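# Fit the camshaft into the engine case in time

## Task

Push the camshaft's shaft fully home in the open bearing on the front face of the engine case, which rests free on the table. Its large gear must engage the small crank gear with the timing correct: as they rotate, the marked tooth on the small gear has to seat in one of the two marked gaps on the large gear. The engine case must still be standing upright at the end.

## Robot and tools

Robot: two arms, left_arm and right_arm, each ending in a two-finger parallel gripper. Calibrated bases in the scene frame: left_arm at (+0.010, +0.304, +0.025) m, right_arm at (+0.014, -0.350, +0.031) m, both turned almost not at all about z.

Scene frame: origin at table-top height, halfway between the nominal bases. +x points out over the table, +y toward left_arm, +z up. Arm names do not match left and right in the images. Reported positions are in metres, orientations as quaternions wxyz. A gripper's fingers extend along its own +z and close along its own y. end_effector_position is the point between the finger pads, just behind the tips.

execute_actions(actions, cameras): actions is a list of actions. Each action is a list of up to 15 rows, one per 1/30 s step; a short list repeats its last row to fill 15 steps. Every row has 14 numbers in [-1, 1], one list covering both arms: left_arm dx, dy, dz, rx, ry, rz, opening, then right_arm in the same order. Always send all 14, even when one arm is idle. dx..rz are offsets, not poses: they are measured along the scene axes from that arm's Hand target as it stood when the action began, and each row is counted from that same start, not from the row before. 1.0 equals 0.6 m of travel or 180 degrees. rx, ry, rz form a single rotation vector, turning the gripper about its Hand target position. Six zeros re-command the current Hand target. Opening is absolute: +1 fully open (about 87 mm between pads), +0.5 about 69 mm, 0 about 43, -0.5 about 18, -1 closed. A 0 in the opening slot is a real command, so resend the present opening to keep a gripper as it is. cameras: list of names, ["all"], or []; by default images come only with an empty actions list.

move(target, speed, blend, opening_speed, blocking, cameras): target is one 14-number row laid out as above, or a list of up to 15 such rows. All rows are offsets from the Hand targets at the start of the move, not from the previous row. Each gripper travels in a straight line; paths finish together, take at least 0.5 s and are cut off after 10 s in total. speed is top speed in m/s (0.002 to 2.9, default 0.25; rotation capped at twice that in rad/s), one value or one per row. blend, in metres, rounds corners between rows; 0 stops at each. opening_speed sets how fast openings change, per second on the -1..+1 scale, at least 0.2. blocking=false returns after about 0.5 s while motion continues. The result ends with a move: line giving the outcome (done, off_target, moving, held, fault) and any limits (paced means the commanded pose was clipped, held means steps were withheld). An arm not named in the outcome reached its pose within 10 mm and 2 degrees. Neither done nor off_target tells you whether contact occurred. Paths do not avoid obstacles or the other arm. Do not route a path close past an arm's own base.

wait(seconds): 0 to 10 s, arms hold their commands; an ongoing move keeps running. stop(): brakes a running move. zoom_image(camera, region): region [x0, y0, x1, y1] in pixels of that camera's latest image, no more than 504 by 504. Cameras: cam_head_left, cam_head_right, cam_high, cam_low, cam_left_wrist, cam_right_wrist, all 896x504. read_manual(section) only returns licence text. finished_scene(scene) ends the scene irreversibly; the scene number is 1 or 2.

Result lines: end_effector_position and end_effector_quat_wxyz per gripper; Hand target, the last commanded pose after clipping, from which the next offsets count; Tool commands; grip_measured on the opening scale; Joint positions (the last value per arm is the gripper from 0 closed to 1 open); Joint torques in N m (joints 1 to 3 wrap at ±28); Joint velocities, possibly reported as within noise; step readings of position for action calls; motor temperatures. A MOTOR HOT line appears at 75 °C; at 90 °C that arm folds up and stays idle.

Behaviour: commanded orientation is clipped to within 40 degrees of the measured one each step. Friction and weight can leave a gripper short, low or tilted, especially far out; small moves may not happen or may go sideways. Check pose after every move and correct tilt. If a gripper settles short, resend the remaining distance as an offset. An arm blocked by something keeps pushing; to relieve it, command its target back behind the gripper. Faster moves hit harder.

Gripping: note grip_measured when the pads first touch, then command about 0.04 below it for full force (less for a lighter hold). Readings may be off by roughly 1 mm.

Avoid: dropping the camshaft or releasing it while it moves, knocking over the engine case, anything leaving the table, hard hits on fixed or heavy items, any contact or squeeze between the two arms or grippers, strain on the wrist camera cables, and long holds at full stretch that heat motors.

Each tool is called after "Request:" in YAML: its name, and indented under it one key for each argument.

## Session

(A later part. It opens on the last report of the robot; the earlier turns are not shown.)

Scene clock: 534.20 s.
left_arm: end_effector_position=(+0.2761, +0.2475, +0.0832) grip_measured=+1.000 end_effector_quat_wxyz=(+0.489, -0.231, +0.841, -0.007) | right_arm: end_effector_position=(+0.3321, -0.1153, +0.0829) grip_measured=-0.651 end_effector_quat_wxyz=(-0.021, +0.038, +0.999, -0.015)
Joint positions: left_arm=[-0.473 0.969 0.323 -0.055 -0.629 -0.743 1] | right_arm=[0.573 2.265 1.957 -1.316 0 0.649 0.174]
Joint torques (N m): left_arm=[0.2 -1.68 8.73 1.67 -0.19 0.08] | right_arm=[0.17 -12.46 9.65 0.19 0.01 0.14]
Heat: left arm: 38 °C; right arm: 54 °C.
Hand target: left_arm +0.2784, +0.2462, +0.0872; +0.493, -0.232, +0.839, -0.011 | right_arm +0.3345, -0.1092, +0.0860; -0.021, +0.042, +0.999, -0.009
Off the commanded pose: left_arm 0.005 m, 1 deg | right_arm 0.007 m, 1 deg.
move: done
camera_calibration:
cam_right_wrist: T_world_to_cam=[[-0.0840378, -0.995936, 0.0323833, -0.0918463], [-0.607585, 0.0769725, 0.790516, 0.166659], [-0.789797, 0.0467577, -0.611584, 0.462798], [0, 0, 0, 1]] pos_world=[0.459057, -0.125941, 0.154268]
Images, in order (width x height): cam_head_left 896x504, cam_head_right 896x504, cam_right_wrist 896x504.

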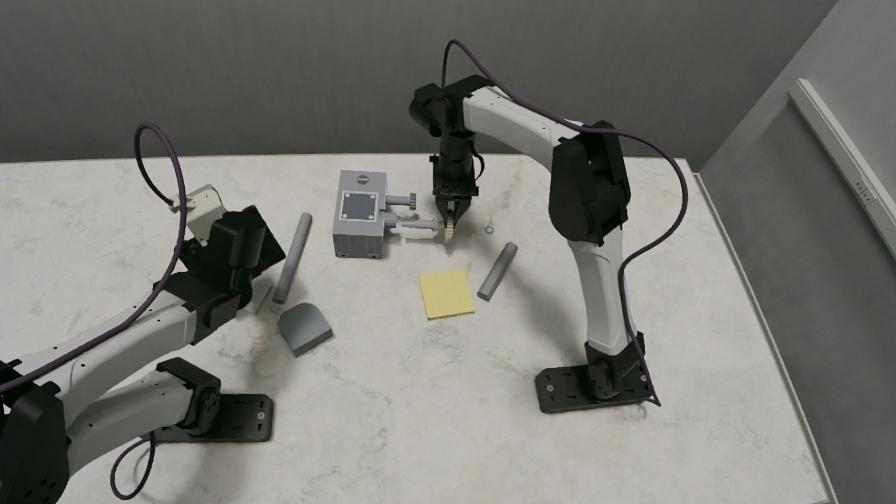

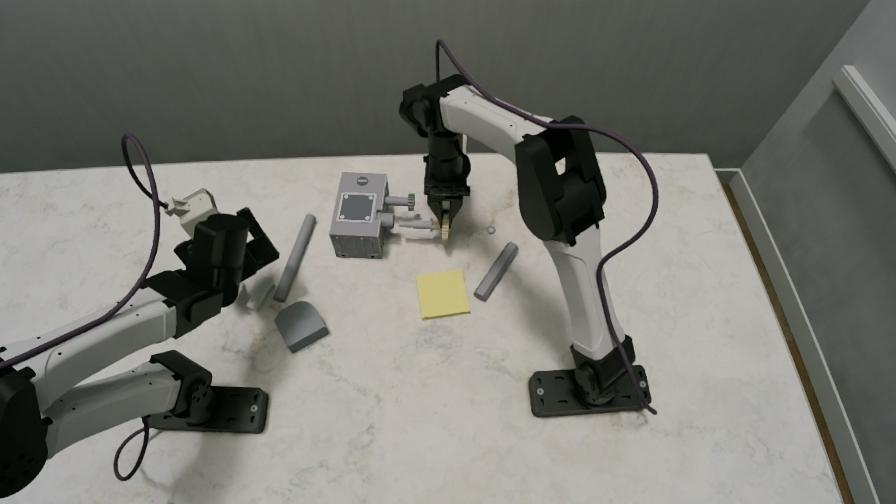

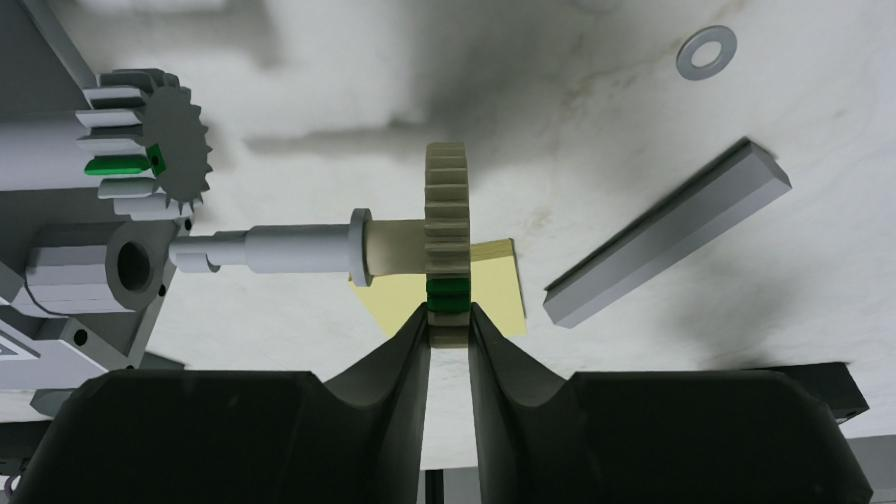

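Request:
move:
  target: [0,0,0,0,0,0,1,0.005,0.0,0.013,0,0,0,-1]
  speed: 0.08
  cameras: ["cam_right_wrist","cam_head_left","cam_head_right"]

Request:
zoom_image:
  camera: "cam_head_right"
  region: [370, 190, 450, 240]

Request:
zoom_image:
  camera: "cam_right_wrist"
  region: [0, 130, 480, 360]

Scene clock: 540.00 s.
left_arm: end_effector_position=(+0.2761, +0.2475, +0.0832) grip_measured=+1.000 end_effector_quat_wxyz=(+0.489, -0.231, +0.841, -0.007) | right_arm: end_effector_position=(+0.3344, -0.1139, +0.0907) grip_measured=-0.651 end_effector_quat_wxyz=(-0.021, +0.039, +0.999, -0.015)
Joint positions: left_arm=[-0.473 0.969 0.323 -0.055 -0.629 -0.743 1] | right_arm=[0.573 2.276 2.006 -1.354 0 0.649 0.174]
Joint torques (N m): left_arm=[0.17 -1.63 8.69 1.65 -0.19 0.07] | right_arm=[-0.1 -12.49 9.72 0.2 0.03 0.1]
Heat: left arm: 38 °C; right arm: 54 °C.
Hand target: left_arm +0.2784, +0.2462, +0.0872; +0.493, -0.232, +0.839, -0.011 | right_arm +0.3375, -0.1093, +0.0938; -0.021, +0.042, +0.999, -0.009
Off the commanded pose: left_arm 0.005 m, 1 deg | right_arm 0.006 m, 1 deg.
move: done
camera_calibration:
cam_right_wrist: T_world_to_cam=[[-0.0844628, -0.995899, 0.0324261, -0.0902179], [-0.60759, 0.0772679, 0.790484, 0.161819], [-0.789747, 0.0470647, -0.611624, 0.469336], [0, 0, 0, 1]] pos_world=[0.461356, -0.12444, 0.162068]
Images, in order (width x height): cam_head_left 896x504, cam_head_right 896x504, cam_right_wrist 896x504.

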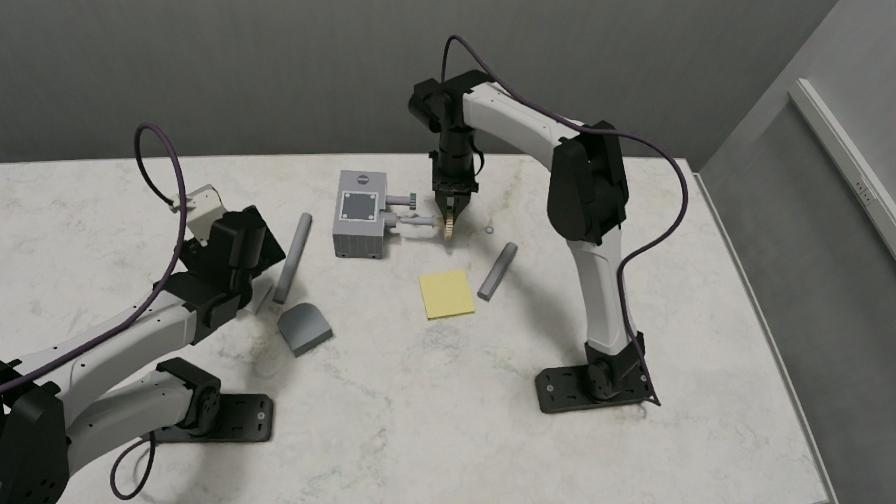

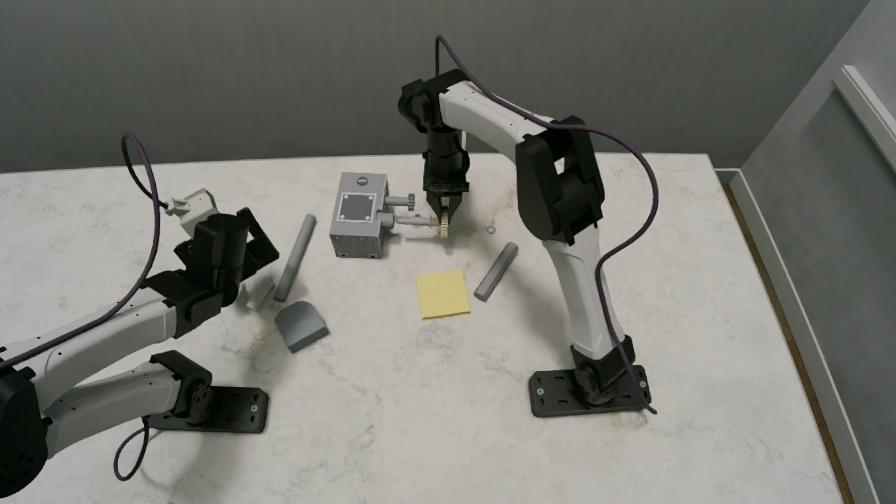

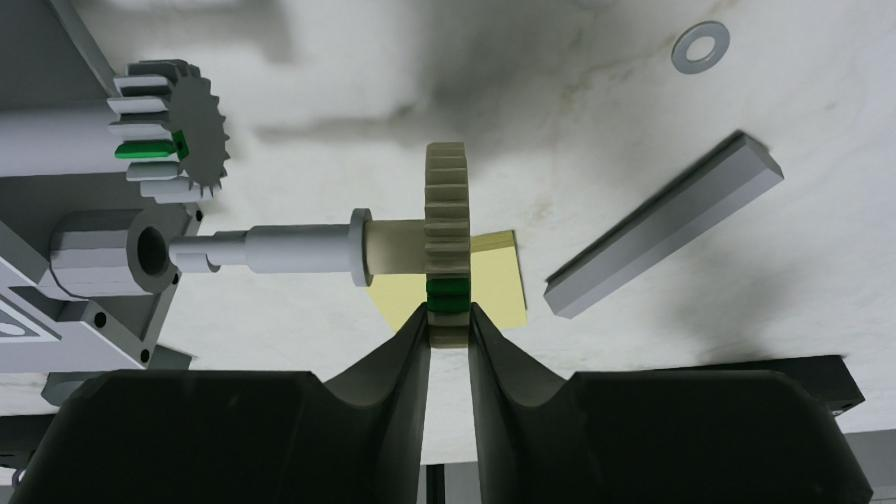

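Scaled by 6.300.

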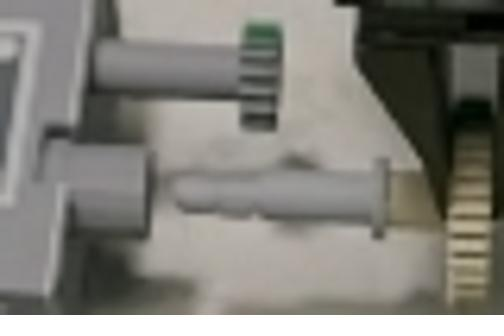

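Scaled by 1.050.

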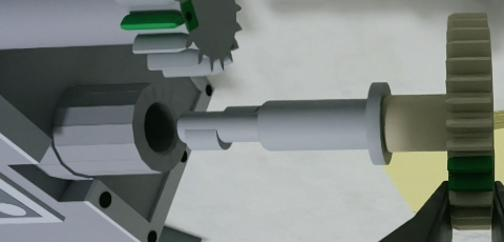

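Request:
move:
  target: [0,0,0,0,0,0,1,0.0,0.033,0.0,0,0,0,-1]
  speed: 0.08
  cameras: ["cam_right_wrist","cam_head_right"]

Request:
zoom_image:
  camera: "cam_head_right"
  region: [370, 190, 450, 240]

Request:
zoom_image:
  camera: "cam_right_wrist"
  region: [100, 130, 480, 360]

Scene clock: 545.77 s.
left_arm: end_effector_position=(+0.2761, +0.2475, +0.0832) grip_measured=+1.000 end_effector_quat_wxyz=(+0.489, -0.231, +0.841, -0.007) | right_arm: end_effector_position=(+0.3363, -0.0945, +0.0907) grip_measured=-0.651 end_effector_quat_wxyz=(-0.019, +0.038, +0.999, -0.015)
Joint positions: left_arm=[-0.473 0.969 0.323 -0.055 -0.629 -0.743 1] | right_arm=[0.608 2.332 2.104 -1.39 0.002 0.683 0.174]
Joint torques (N m): left_arm=[0.16 -1.68 8.66 1.68 -0.2 0.08] | right_arm=[-0.05 -13.03 9.65 0.16 -0.01 0.11]
Heat: left arm: 38 °C; right arm: 54 °C.
Hand target: left_arm +0.2784, +0.2462, +0.0872; +0.493, -0.232, +0.839, -0.011 | right_arm +0.3375, -0.0894, +0.0939; -0.021, +0.042, +0.999, -0.009
Off the commanded pose: left_arm 0.005 m, 1 deg | right_arm 0.006 m, 1 deg.
move: done
camera_calibration:
cam_right_wrist: T_world_to_cam=[[-0.0833449, -0.996004, 0.0320924, -0.0711678], [-0.612107, 0.0765806, 0.787058, 0.163253], [-0.786371, 0.0459533, -0.616043, 0.469077], [0, 0, 0, 1]] pos_world=[0.462865, -0.104941, 0.162766]
Images, in order (width x height): cam_head_right 896x504, cam_right_wrist 896x504.

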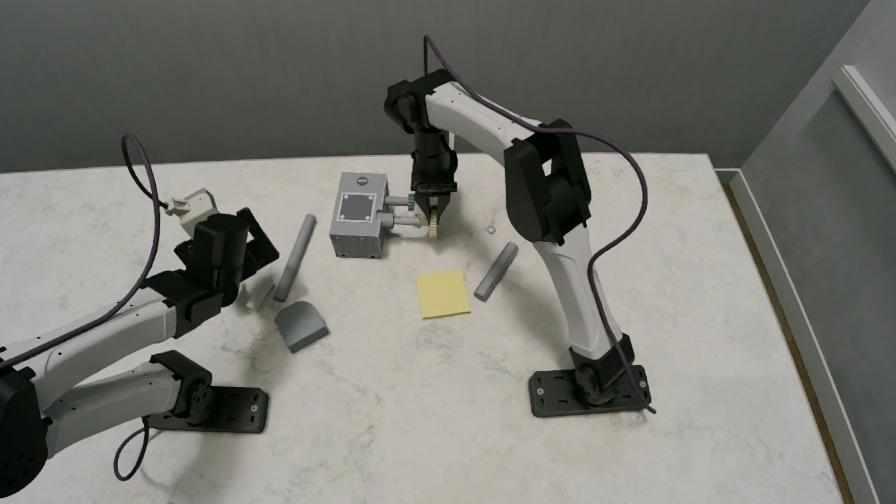

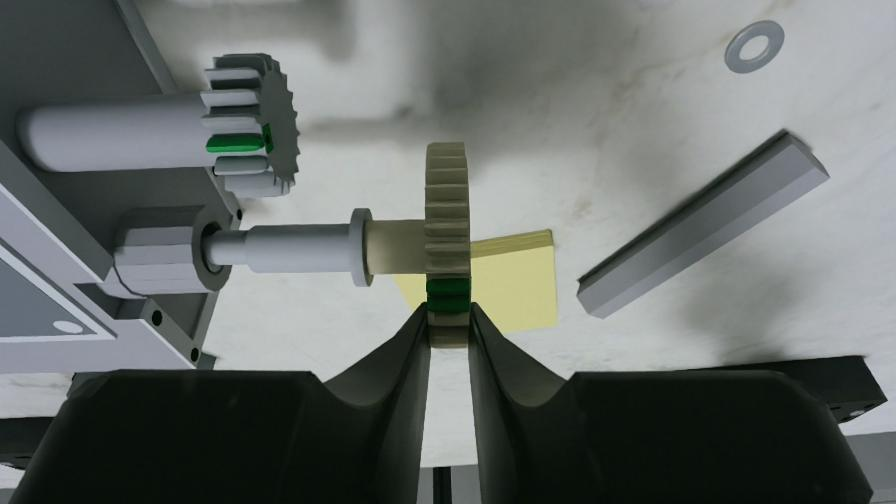

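Scaled by 6.300.

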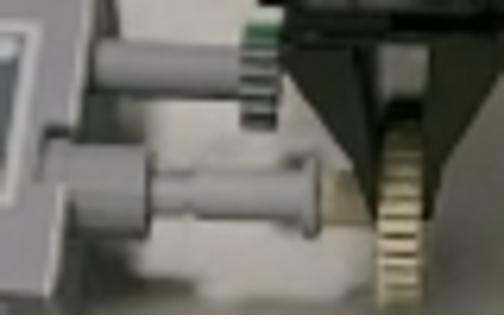

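Scaled by 1.326.

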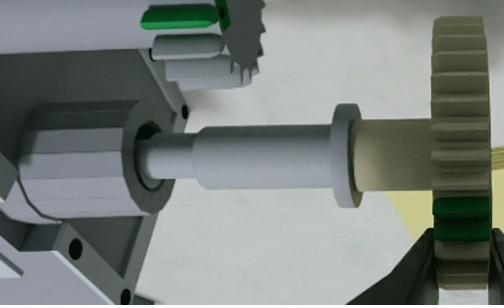

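Request:
move:
  target: [0,0,0,0,0,0,1,-0.001,0.02,-0.001,0,0,0,-1]
  speed: 0.05
  cameras: ["cam_right_wrist","cam_head_right"]

Request:
zoom_image:
  camera: "cam_head_right"
  region: [370, 190, 450, 240]

Request:
zoom_image:
  camera: "cam_right_wrist"
  region: [100, 130, 480, 360]

Scene clock: 552.43 s.
left_arm: end_effector_position=(+0.2761, +0.2475, +0.0832) grip_measured=+1.000 end_effector_quat_wxyz=(+0.489, -0.231, +0.841, -0.007) | right_arm: end_effector_position=(+0.3361, -0.0835, +0.0904) grip_measured=-0.651 end_effector_quat_wxyz=(-0.019, +0.039, +0.999, -0.016)
Joint positions: left_arm=[-0.473 0.969 0.323 -0.055 -0.629 -0.743 1] | right_arm=[0.628 2.368 2.165 -1.417 0.002 0.704 0.174]
Joint torques (N m): left_arm=[0.16 -1.69 8.68 1.67 -0.19 0.08] | right_arm=[0.16 -13.2 9.72 0.19 -0.03 0.11]
Heat: left arm: 38 °C; right arm: 54 °C.
Hand target: left_arm +0.2784, +0.2462, +0.0872; +0.493, -0.232, +0.839, -0.011 | right_arm +0.3368, -0.0774, +0.0932; -0.021, +0.042, +0.999, -0.009
Off the commanded pose: left_arm 0.005 m, 1 deg | right_arm 0.007 m, 1 deg.
move: done
camera_calibration:
cam_right_wrist: T_world_to_cam=[[-0.0844471, -0.995863, 0.0335579, -0.0599267], [-0.611386, 0.0783789, 0.787441, 0.162354], [-0.786813, 0.0459803, -0.615476, 0.468423], [0, 0, 0, 1]] pos_world=[0.462762, -0.0939421, 0.16247]
Images, in order (width x height): cam_head_right 896x504, cam_right_wrist 896x504.

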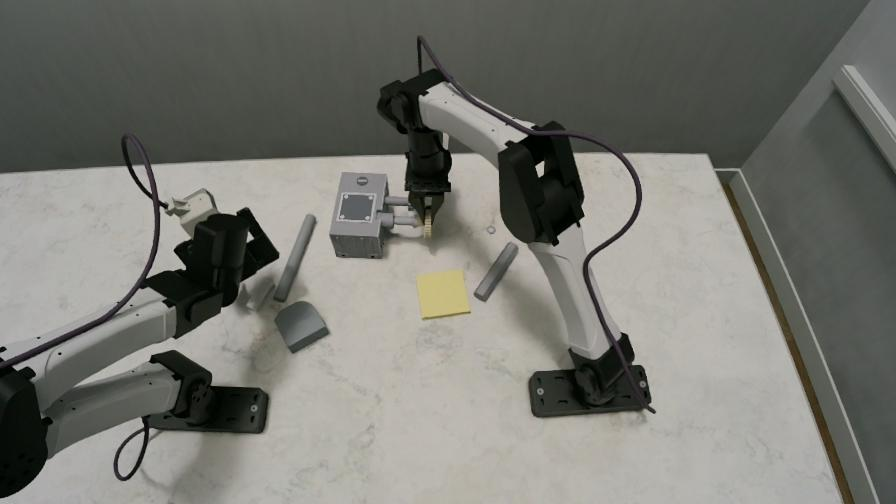

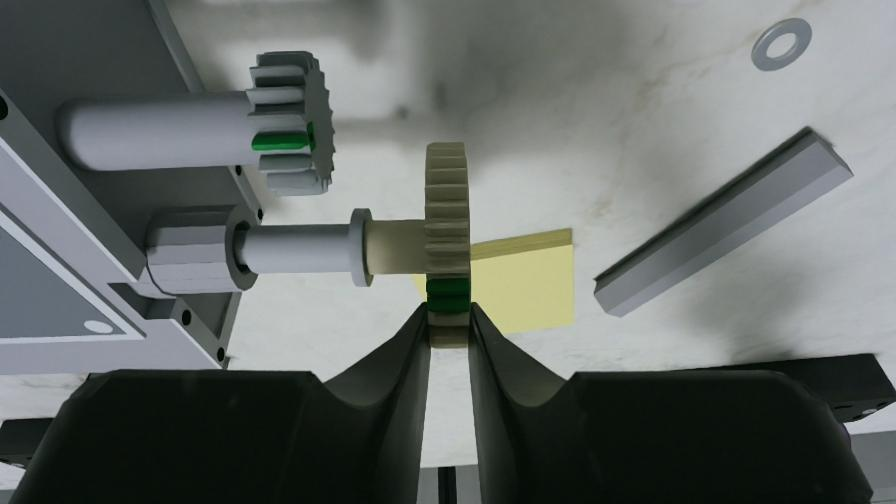

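Scaled by 6.300.

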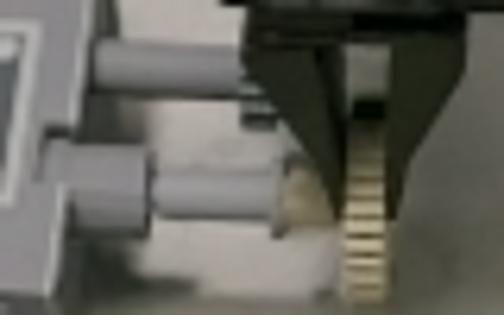

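Scaled by 1.326.

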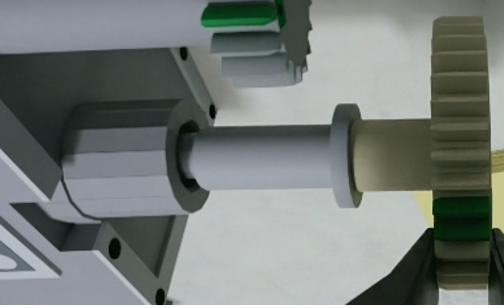

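Request:
move:
  target: [0,0,0,0,0,0,1,-0.0005,0.014,-0.0005,0,0,0,-1]
  speed: 0.04
  cameras: ["cam_right_wrist","cam_head_right"]

Request:
zoom_image:
  camera: "cam_right_wrist"
  region: [100, 130, 480, 360]

Request:
zoom_image:
  camera: "cam_head_right"
  region: [370, 190, 450, 240]

Scene clock: 557.93 s.
left_arm: end_effector_position=(+0.2761, +0.2475, +0.0832) grip_measured=+1.000 end_effector_quat_wxyz=(+0.489, -0.231, +0.841, -0.007) | right_arm: end_effector_position=(+0.3355, -0.0760, +0.0900) grip_measured=-0.651 end_effector_quat_wxyz=(-0.021, +0.039, +0.999, -0.017)
Joint positions: left_arm=[-0.473 0.969 0.323 -0.055 -0.629 -0.743 1] | right_arm=[0.642 2.397 2.213 -1.441 0.001 0.719 0.174]
Joint torques (N m): left_arm=[0.14 -1.66 8.66 1.68 -0.19 0.08] | right_arm=[0.27 -13.55 9.77 0.2 -0.02 0.12]
Motor temperatures (°C): left_arm=[20 26 38 34 22 22 22] | right_arm=[22 55 35 22 19 22 21]
Heat: left arm: 38 °C; right arm: 55 °C.
Hand target: left_arm +0.2784, +0.2462, +0.0872; +0.493, -0.232, +0.839, -0.011 | right_arm +0.3365, -0.0690, +0.0930; -0.021, +0.042, +0.999, -0.009
Off the commanded pose: left_arm 0.005 m, 1 deg | right_arm 0.008 m, 1 deg.
move: done
camera_calibration:
cam_right_wrist: T_world_to_cam=[[-0.084322, -0.995769, 0.0365181, -0.0527972], [-0.608908, 0.080503, 0.789145, 0.16089], [-0.788747, 0.0443061, -0.61312, 0.467632], [0, 0, 0, 1]] pos_world=[0.462358, -0.0862449, 0.161677]
Images, in order (width x height): cam_head_right 896x504, cam_right_wrist 896x504.

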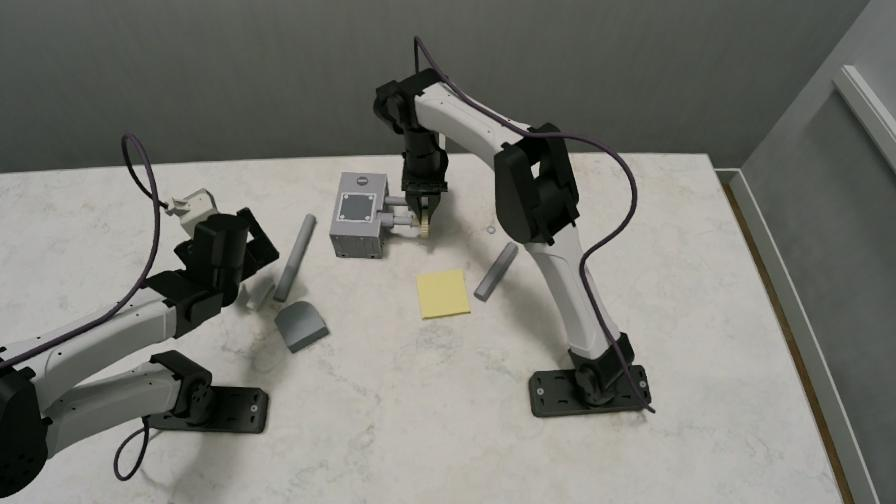

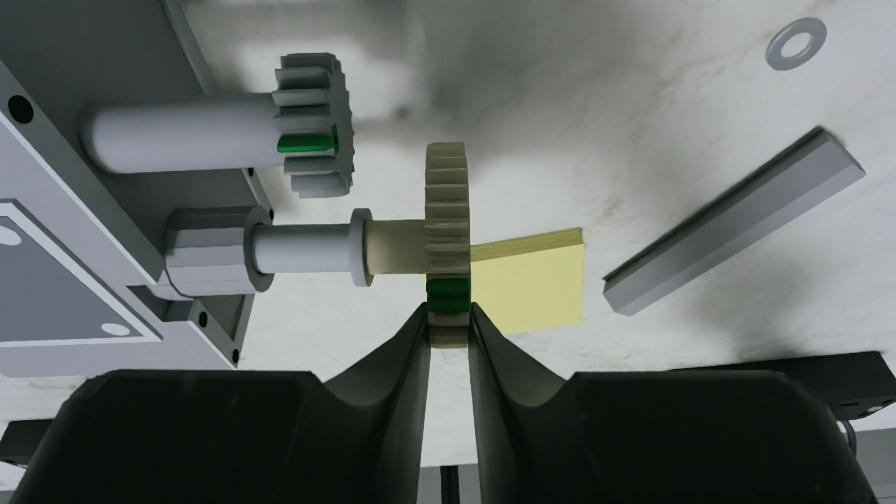

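Scaled by 1.326.

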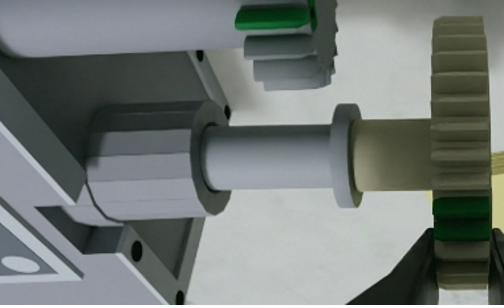

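Scaled by 6.300.

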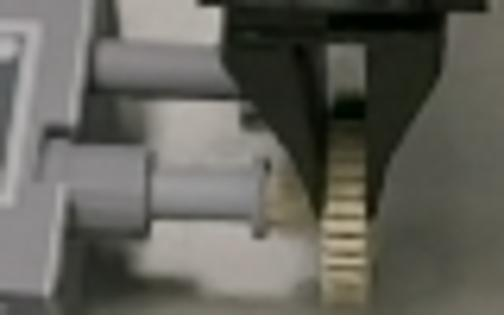

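Request:
move:
  target: [0,0,0,0,0,0,1,0.0015,0.011,0.0003,0,0.0167,0,-1]
  speed: 0.04
  cameras: ["cam_right_wrist","cam_head_right"]

Request:
zoom_image:
  camera: "cam_right_wrist"
  region: [230, 30, 480, 360]

Scene clock: 566.63 s.
left_arm: end_effector_position=(+0.2761, +0.2475, +0.0832) grip_measured=+1.000 end_effector_quat_wxyz=(+0.489, -0.231, +0.841, -0.007) | right_arm: end_effector_position=(+0.3357, -0.0739, +0.0906) grip_measured=-0.651 end_effector_quat_wxyz=(-0.045, +0.039, +0.998, -0.032)
Joint positions: left_arm=[-0.473 0.969 0.323 -0.055 -0.629 -0.743 1] | right_arm=[0.642 2.497 2.383 -1.567 -0.007 0.719 0.174]
Joint torques (N m): left_arm=[0.23 -1.69 8.66 1.69 -0.18 0.06] | right_arm=[0.16 -13.87 9.83 0.23 -0.25 0.09]
Motor temperatures (°C): left_arm=[20 26 38 34 22 22 22] | right_arm=[22 57 35 22 19 22 21]
Heat: left arm: 38 °C; right arm: 57 °C.
Hand target: left_arm +0.2784, +0.2462, +0.0872; +0.493, -0.232, +0.839, -0.011 | right_arm +0.3375, -0.0624, +0.0931; -0.047, +0.042, +0.998, -0.010
Off the commanded pose: left_arm 0.005 m, 1 deg | right_arm 0.012 m, 2 deg.
move: off_target (right_arm)
camera_calibration:
cam_right_wrist: T_world_to_cam=[[-0.0832132, -0.994226, 0.0677507, -0.053883], [-0.568471, 0.103199, 0.816205, 0.146134], [-0.818484, 0.0294047, -0.573776, 0.473334], [0, 0, 0, 1]] pos_world=[0.466005, -0.082571, 0.155963]
Images, in order (width x height): cam_head_right 896x504, cam_right_wrist 896x504.

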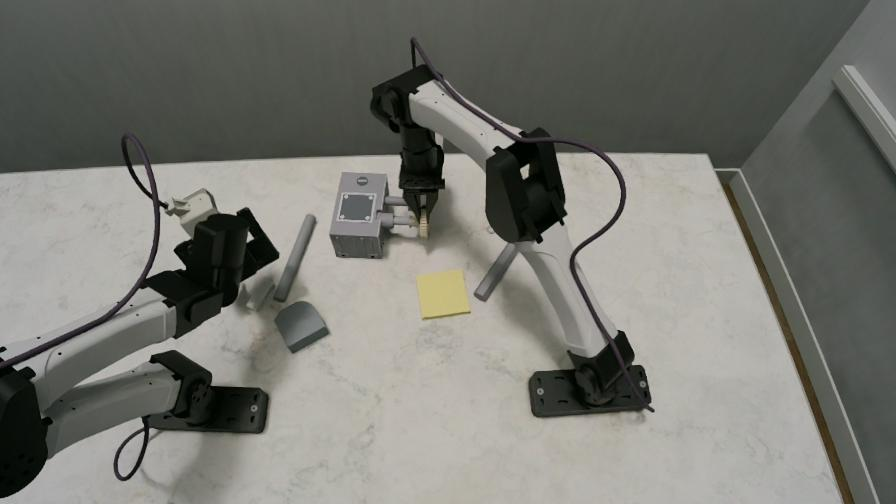

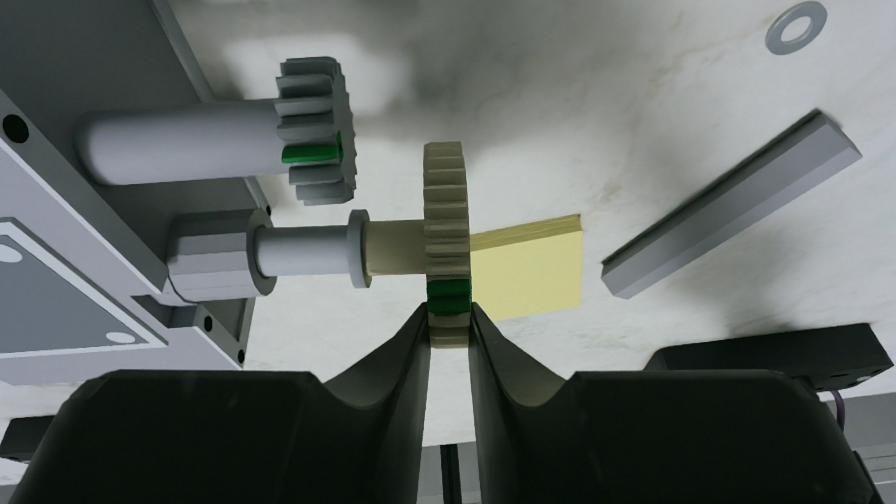

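Scaled by 1.527.

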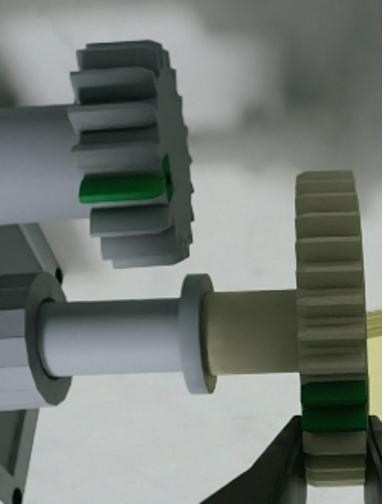

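Request:
move:
  target:
    - [0,0,0,0,0,0,1,0,-0.012,0,0,0,0,-1]
    - [0,0,0,0,0,0,1,0,-0.012,0,0,0,0,-0.4]
  speed: 0.05
  opening_speed: 0.5
  cameras: ["cam_right_wrist","cam_head_right"]

Request:
zoom_image:
  camera: "cam_head_right"
  region: [370, 190, 450, 240]

Scene clock: 576.50 s.
left_arm: end_effector_position=(+0.2761, +0.2475, +0.0832) grip_measured=+1.000 end_effector_quat_wxyz=(+0.489, -0.231, +0.841, -0.007) | right_arm: end_effector_position=(+0.3363, -0.0713, +0.0904) grip_measured=-0.400 end_effector_quat_wxyz=(-0.051, +0.043, +0.998, -0.019)
Joint positions: left_arm=[-0.473 0.969 0.323 -0.055 -0.629 -0.743 1] | right_arm=[0.636 2.497 2.381 -1.558 -0.034 0.719 0.3]
Joint torques (N m): left_arm=[0.17 -1.69 8.66 1.67 -0.2 0.09] | right_arm=[-0.25 -16.36 5.3 0.33 0.01 -0.03]
Motor temperatures (°C): left_arm=[20 25 38 34 22 22 22] | right_arm=[22 59 36 22 19 22 21]
Heat: left arm: 38 °C; right arm: 59 °C.
Hand target: left_arm +0.2784, +0.2462, +0.0872; +0.493, -0.232, +0.839, -0.011 | right_arm +0.3376, -0.0696, +0.0931; -0.047, +0.042, +0.998, -0.010
Off the commanded pose: left_arm 0.005 m, 1 deg | right_arm 0.003 m, 1 deg.
move: done
camera_calibration:
cam_right_wrist: T_world_to_cam=[[-0.0922493, -0.99479, 0.0433853, -0.0460048], [-0.559039, 0.0877986, 0.82448, 0.141302], [-0.823994, 0.0518036, -0.564225, 0.476244], [0, 0, 0, 1]] pos_world=[0.467172, -0.0828424, 0.154205]
Images, in order (width x height): cam_head_right 896x504, cam_right_wrist 896x504.

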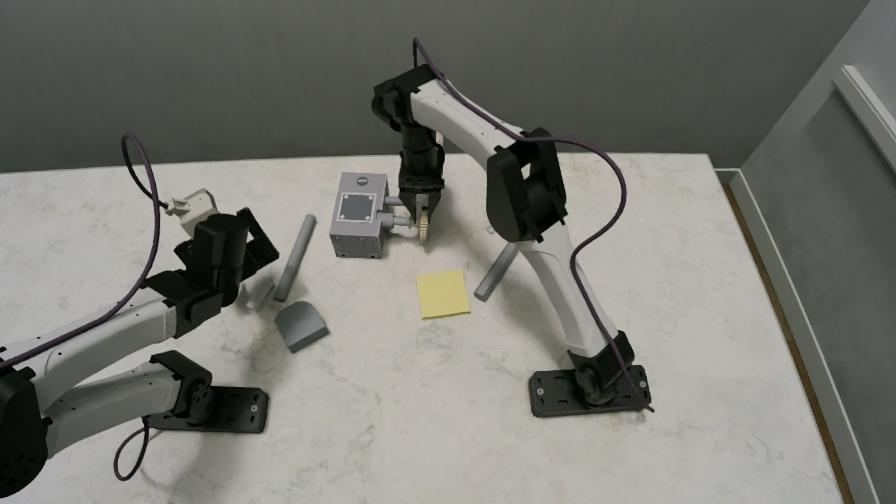

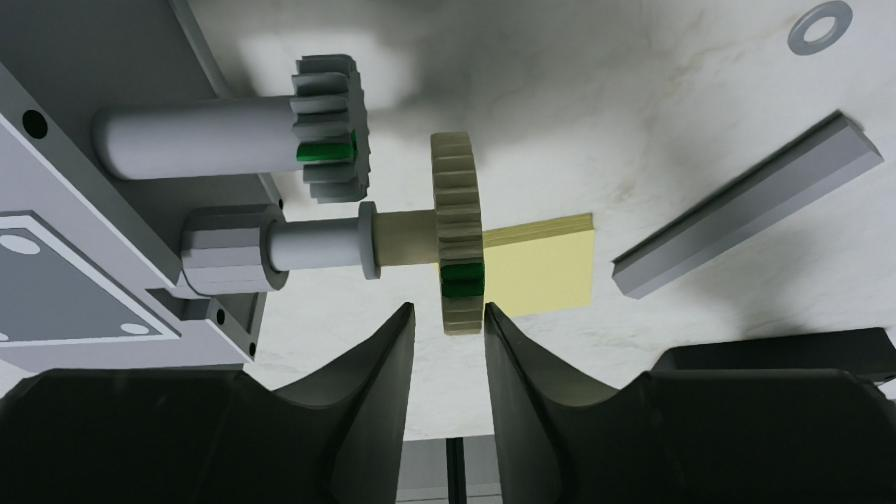

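Scaled by 6.300.

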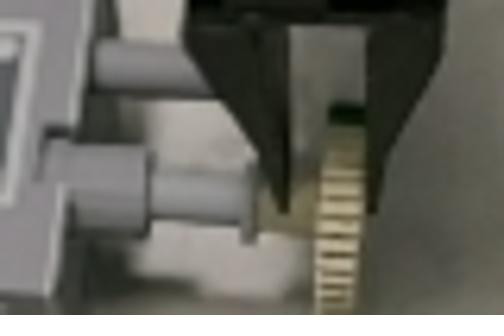

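Request:
move:
  target: [0,0,0,0,0,0,1,0.0,-0.007,-0.007,0,-0.05,0,-0.4]
  speed: 0.06
  cameras: ["cam_right_wrist","cam_head_right"]

Scene clock: 586.23 s.
left_arm: end_effector_position=(+0.2761, +0.2475, +0.0832) grip_measured=+1.000 end_effector_quat_wxyz=(+0.489, -0.231, +0.841, -0.007) | right_arm: end_effector_position=(+0.3302, -0.0792, +0.0677) grip_measured=-0.400 end_effector_quat_wxyz=(-0.004, +0.038, +0.999, -0.027)
Joint positions: left_arm=[-0.473 0.969 0.323 -0.055 -0.629 -0.743 1] | right_arm=[0.658 2.346 2.041 -1.306 0.037 0.733 0.3]
Joint torques (N m): left_arm=[0.21 -1.72 8.72 1.68 -0.2 0.08] | right_arm=[0.42 -20.37 5.48 0.58 0.24 0.14]
Motor temperatures (°C): left_arm=[20 25 38 34 22 22 22] | right_arm=[22 63 34 22 19 22 21]
Heat: left arm: 38 °C; right arm: 63 °C.
Hand target: left_arm +0.2784, +0.2462, +0.0872; +0.493, -0.232, +0.839, -0.011 | right_arm +0.3374, -0.0737, +0.0890; +0.031, +0.043, +0.999, -0.007
Off the commanded pose: left_arm 0.005 m, 1 deg | right_arm 0.023 m, 5 deg.
move: off_target (right_arm)
camera_calibration:
cam_right_wrist: T_world_to_cam=[[-0.0829807, -0.995041, 0.0548394, -0.0572831], [-0.634938, 0.0952037, 0.766674, 0.186857], [-0.768093, 0.0287995, -0.63969, 0.443708], [0, 0, 0, 1]] pos_world=[0.454699, -0.0875671, 0.143719]
Images, in order (width x height): cam_head_right 896x504, cam_right_wrist 896x504.

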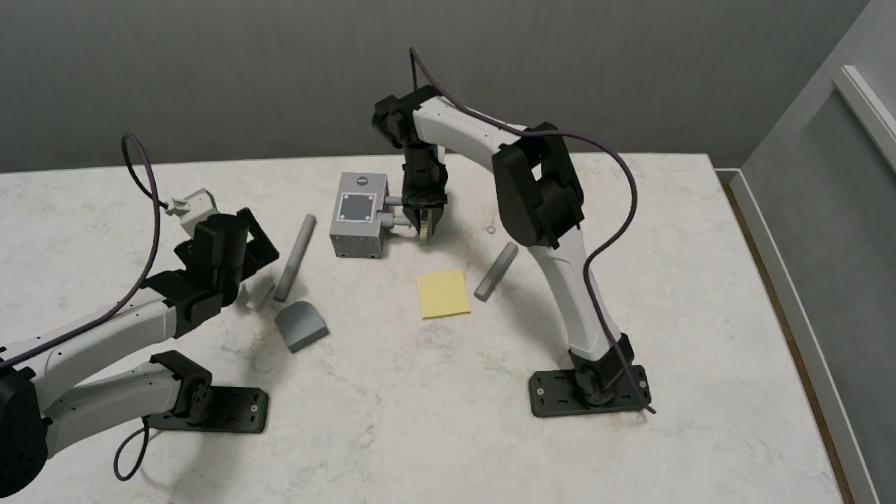

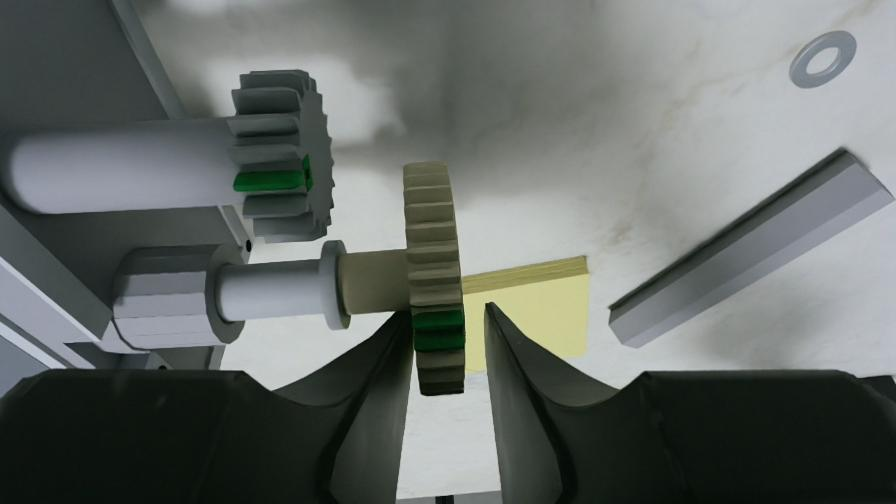

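Request:
move:
  target:
    - [0,0,0,0,0,0,1,0.0,0,0.1,0,0,0,-0.2]
    - [0,0,0,0,0,0,1,0.0,0,-0.004,0,0,0,-0.2]
  speed: 0.15
  cameras: ["cam_right_wrist","cam_head_right"]

Request:
zoom_image:
  camera: "cam_head_right"
  region: [370, 190, 450, 240]

Scene clock: 594.70 s.
left_arm: end_effector_position=(+0.2761, +0.2475, +0.0832) grip_measured=+1.000 end_effector_quat_wxyz=(+0.489, -0.231, +0.841, -0.007) | right_arm: end_effector_position=(+0.3292, -0.0808, +0.0668) grip_measured=-0.200 end_effector_quat_wxyz=(-0.004, +0.038, +0.999, -0.031)
Joint positions: left_arm=[-0.473 0.969 0.323 -0.055 -0.629 -0.743 1] | right_arm=[0.659 2.344 2.033 -1.306 0.043 0.734 0.4]
Joint torques (N m): left_arm=[0.17 -1.7 8.7 1.69 -0.17 0.08] | right_arm=[0.12 -20.05 5.42 0.63 0.21 0.14]
Motor temperatures (°C): left_arm=[20 25 38 34 22 22 22] | right_arm=[22 68 34 22 19 22 21]
Heat: left arm: 38 °C; right arm: 68 °C.
Hand target: left_arm +0.2784, +0.2462, +0.0872; +0.493, -0.232, +0.839, -0.011 | right_arm +0.3375, -0.0738, +0.0864; +0.031, +0.043, +0.999, -0.007
Off the commanded pose: left_arm 0.005 m, 1 deg | right_arm 0.023 m, 5 deg.
move: off_target (right_arm)
camera_calibration:
cam_right_wrist: T_world_to_cam=[[-0.0830875, -0.994589, 0.0623667, -0.0594145], [-0.634647, 0.101061, 0.766166, 0.187399], [-0.768323, 0.0240779, -0.63961, 0.442005], [0, 0, 0, 1]] pos_world=[0.453598, -0.0886743, 0.142838]
Images, in order (width x height): cam_head_right 896x504, cam_right_wrist 896x504.

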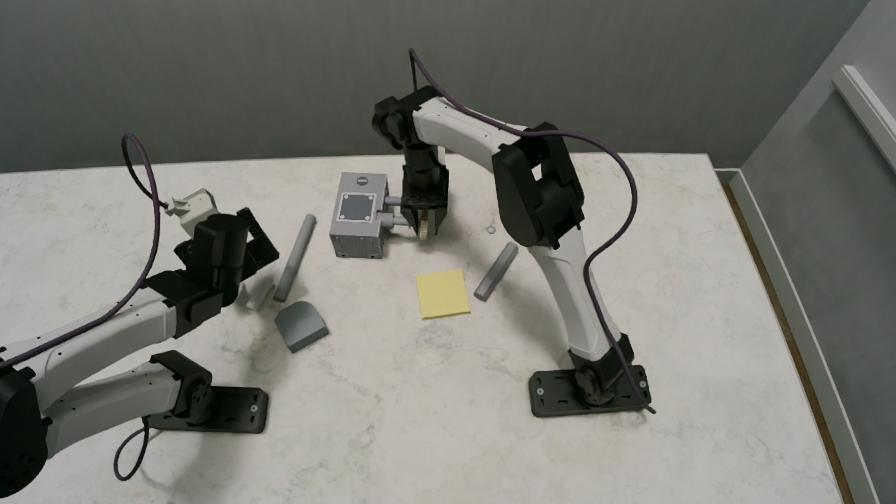

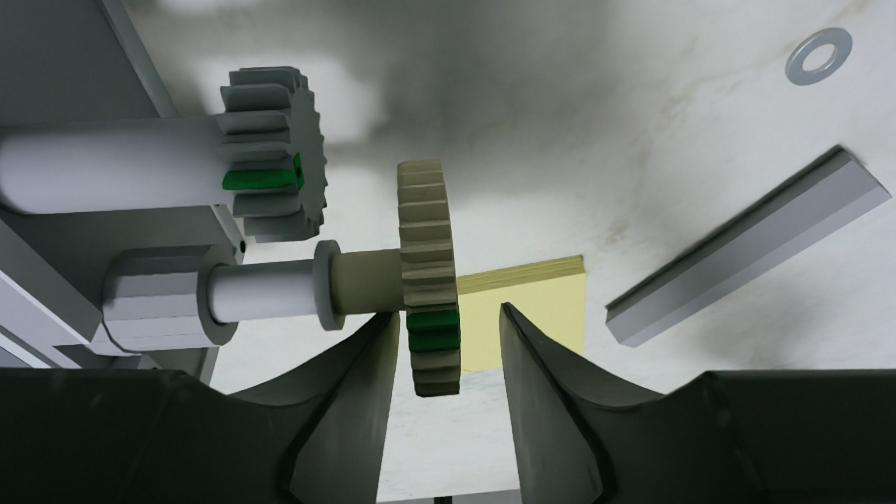

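Scaled by 6.300.

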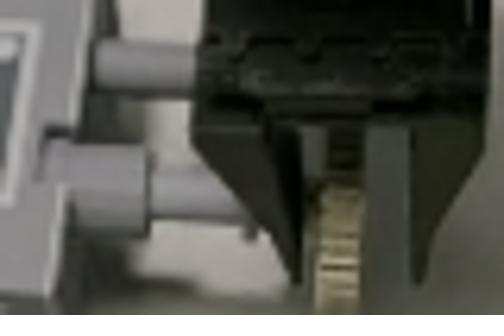

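Request:
move:
  target:
    - [0,0,0,0,0,0,1,0.02,0,0.06,0,0,0,-0.2]
    - [0,0,0,0,0,0,1,0.008,0,0.015,0,0,0,-0.2]
  speed: [0.15,0.06]
  cameras: ["cam_right_wrist"]

Scene clock: 605.27 s.
left_arm: end_effector_position=(+0.2761, +0.2475, +0.0832) grip_measured=+1.000 end_effector_quat_wxyz=(+0.489, -0.231, +0.841, -0.007) | right_arm: end_effector_position=(+0.3398, -0.0768, +0.0828) grip_measured=-0.200 end_effector_quat_wxyz=(+0.012, +0.042, +0.999, -0.018)
Joint positions: left_arm=[-0.473 0.969 0.323 -0.055 -0.629 -0.743 1] | right_arm=[0.651 2.344 2.103 -1.335 0.043 0.734 0.4]
Joint torques (N m): left_arm=[0.18 -1.65 8.66 1.68 -0.2 0.09] | right_arm=[0.27 -18.09 5.5 0.51 0.21 0.06]
Motor temperatures (°C): left_arm=[20 25 38 34 22 22 22] | right_arm=[22 67 33 22 19 22 21]
Heat: left arm: 38 °C; right arm: 67 °C.
Hand target: left_arm +0.2784, +0.2462, +0.0872; +0.493, -0.232, +0.839, -0.011 | right_arm +0.3422, -0.0737, +0.0954; +0.031, +0.043, +0.999, -0.007
Off the commanded pose: left_arm 0.005 m, 1 deg | right_arm 0.013 m, 3 deg.
move: off_target (right_arm)
camera_calibration:
cam_right_wrist: T_world_to_cam=[[-0.0922523, -0.995109, 0.0353342, -0.0501796], [-0.658401, 0.0875816, 0.747555, 0.190055], [-0.746993, 0.0456996, -0.66326, 0.456642], [0, 0, 0, 1]] pos_world=[0.461611, -0.0874478, 0.162568]
Images, in order (width x height): cam_right_wrist 896x504.

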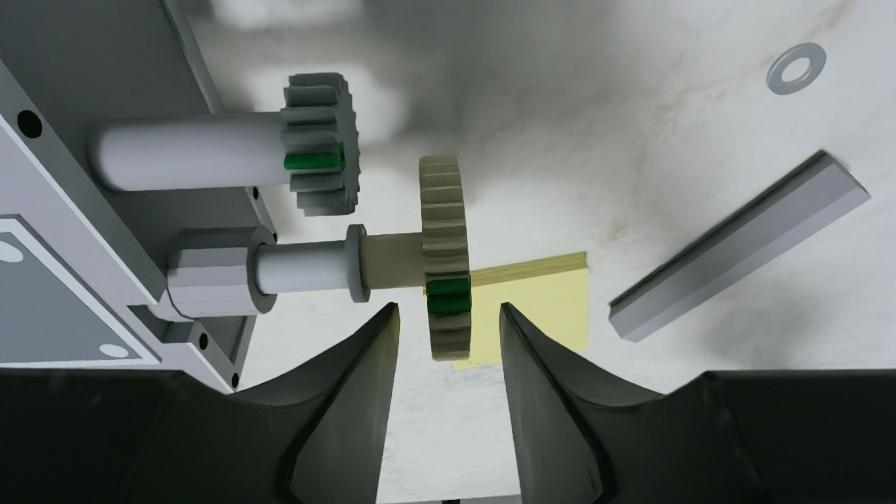

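Request:
move:
  target: [0,0,0,0,0,0,1,0,0,0,0,0,0,-1]
  opening_speed: 1
  cameras: ["cam_right_wrist","cam_head_right"]

Request:
zoom_image:
  camera: "cam_head_right"
  region: [370, 190, 450, 240]

Request:
zoom_image:
  camera: "cam_right_wrist"
  region: [230, 30, 480, 360]

Scene clock: 610.67 s.
left_arm: end_effector_position=(+0.2761, +0.2475, +0.0832) grip_measured=+1.000 end_effector_quat_wxyz=(+0.489, -0.231, +0.841, -0.007) | right_arm: end_effector_position=(+0.3398, -0.0767, +0.0828) grip_measured=-0.641 end_effector_quat_wxyz=(+0.012, +0.042, +0.999, -0.018)
Joint positions: left_arm=[-0.473 0.969 0.323 -0.055 -0.629 -0.743 1] | right_arm=[0.651 2.344 2.103 -1.334 0.043 0.734 0.179]
Joint torques (N m): left_arm=[0.2 -1.68 8.68 1.66 -0.2 0.08] | right_arm=[0.27 -18.07 5.49 0.53 0.23 0.07]
Motor temperatures (°C): left_arm=[20 25 39 34 22 22 22] | right_arm=[22 67 33 22 19 22 21]
Heat: left arm: 39 °C; right arm: 67 °C.
Hand target: left_arm +0.2784, +0.2462, +0.0872; +0.493, -0.232, +0.839, -0.011 | right_arm +0.3422, -0.0738, +0.0954; +0.031, +0.043, +0.999, -0.007
Off the commanded pose: left_arm 0.005 m, 1 deg | right_arm 0.013 m, 3 deg.
move: off_target (right_arm)
camera_calibration:
cam_right_wrist: T_world_to_cam=[[-0.0922839, -0.995135, 0.0345038, -0.0499226], [-0.658257, 0.08697, 0.747752, 0.189962], [-0.747115, 0.0462931, -0.663081, 0.456789], [0, 0, 0, 1]] pos_world=[0.461711, -0.087347, 0.162566]
Images, in order (width x height): cam_head_right 896x504, cam_right_wrist 896x504.

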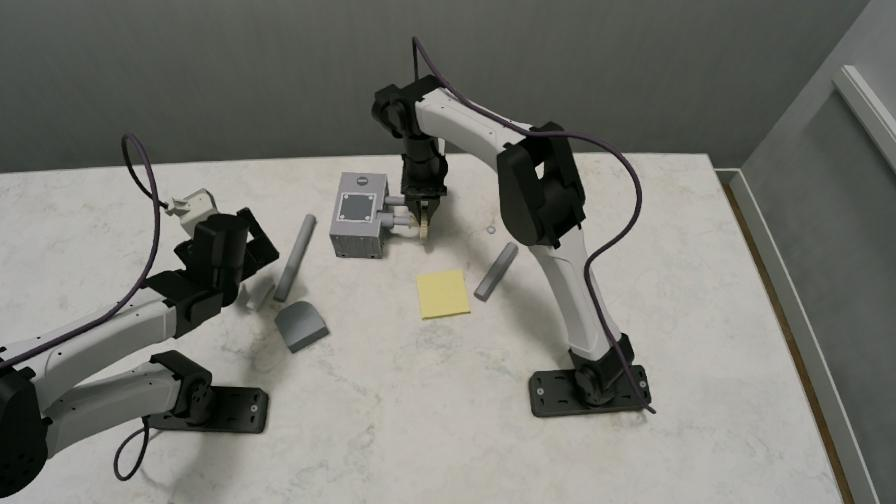

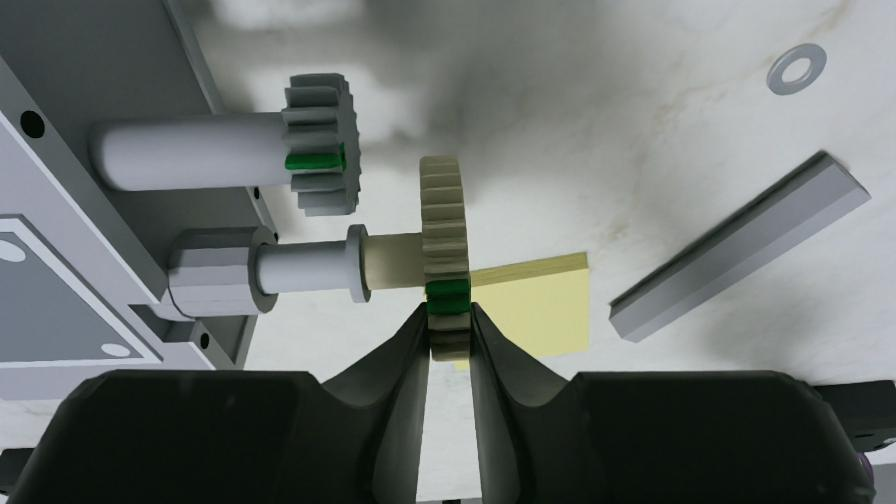

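Scaled by 6.300.

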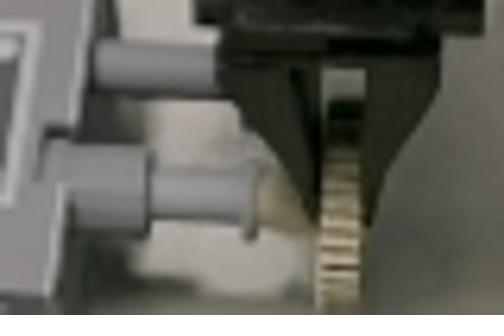

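Scaled by 1.527.

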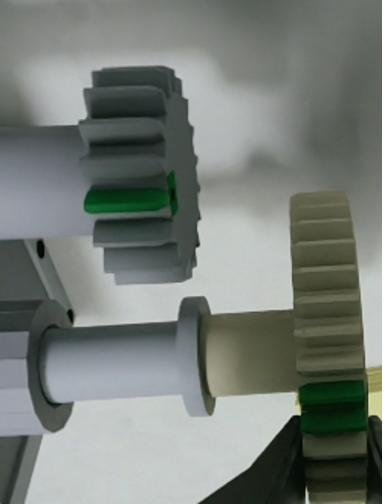

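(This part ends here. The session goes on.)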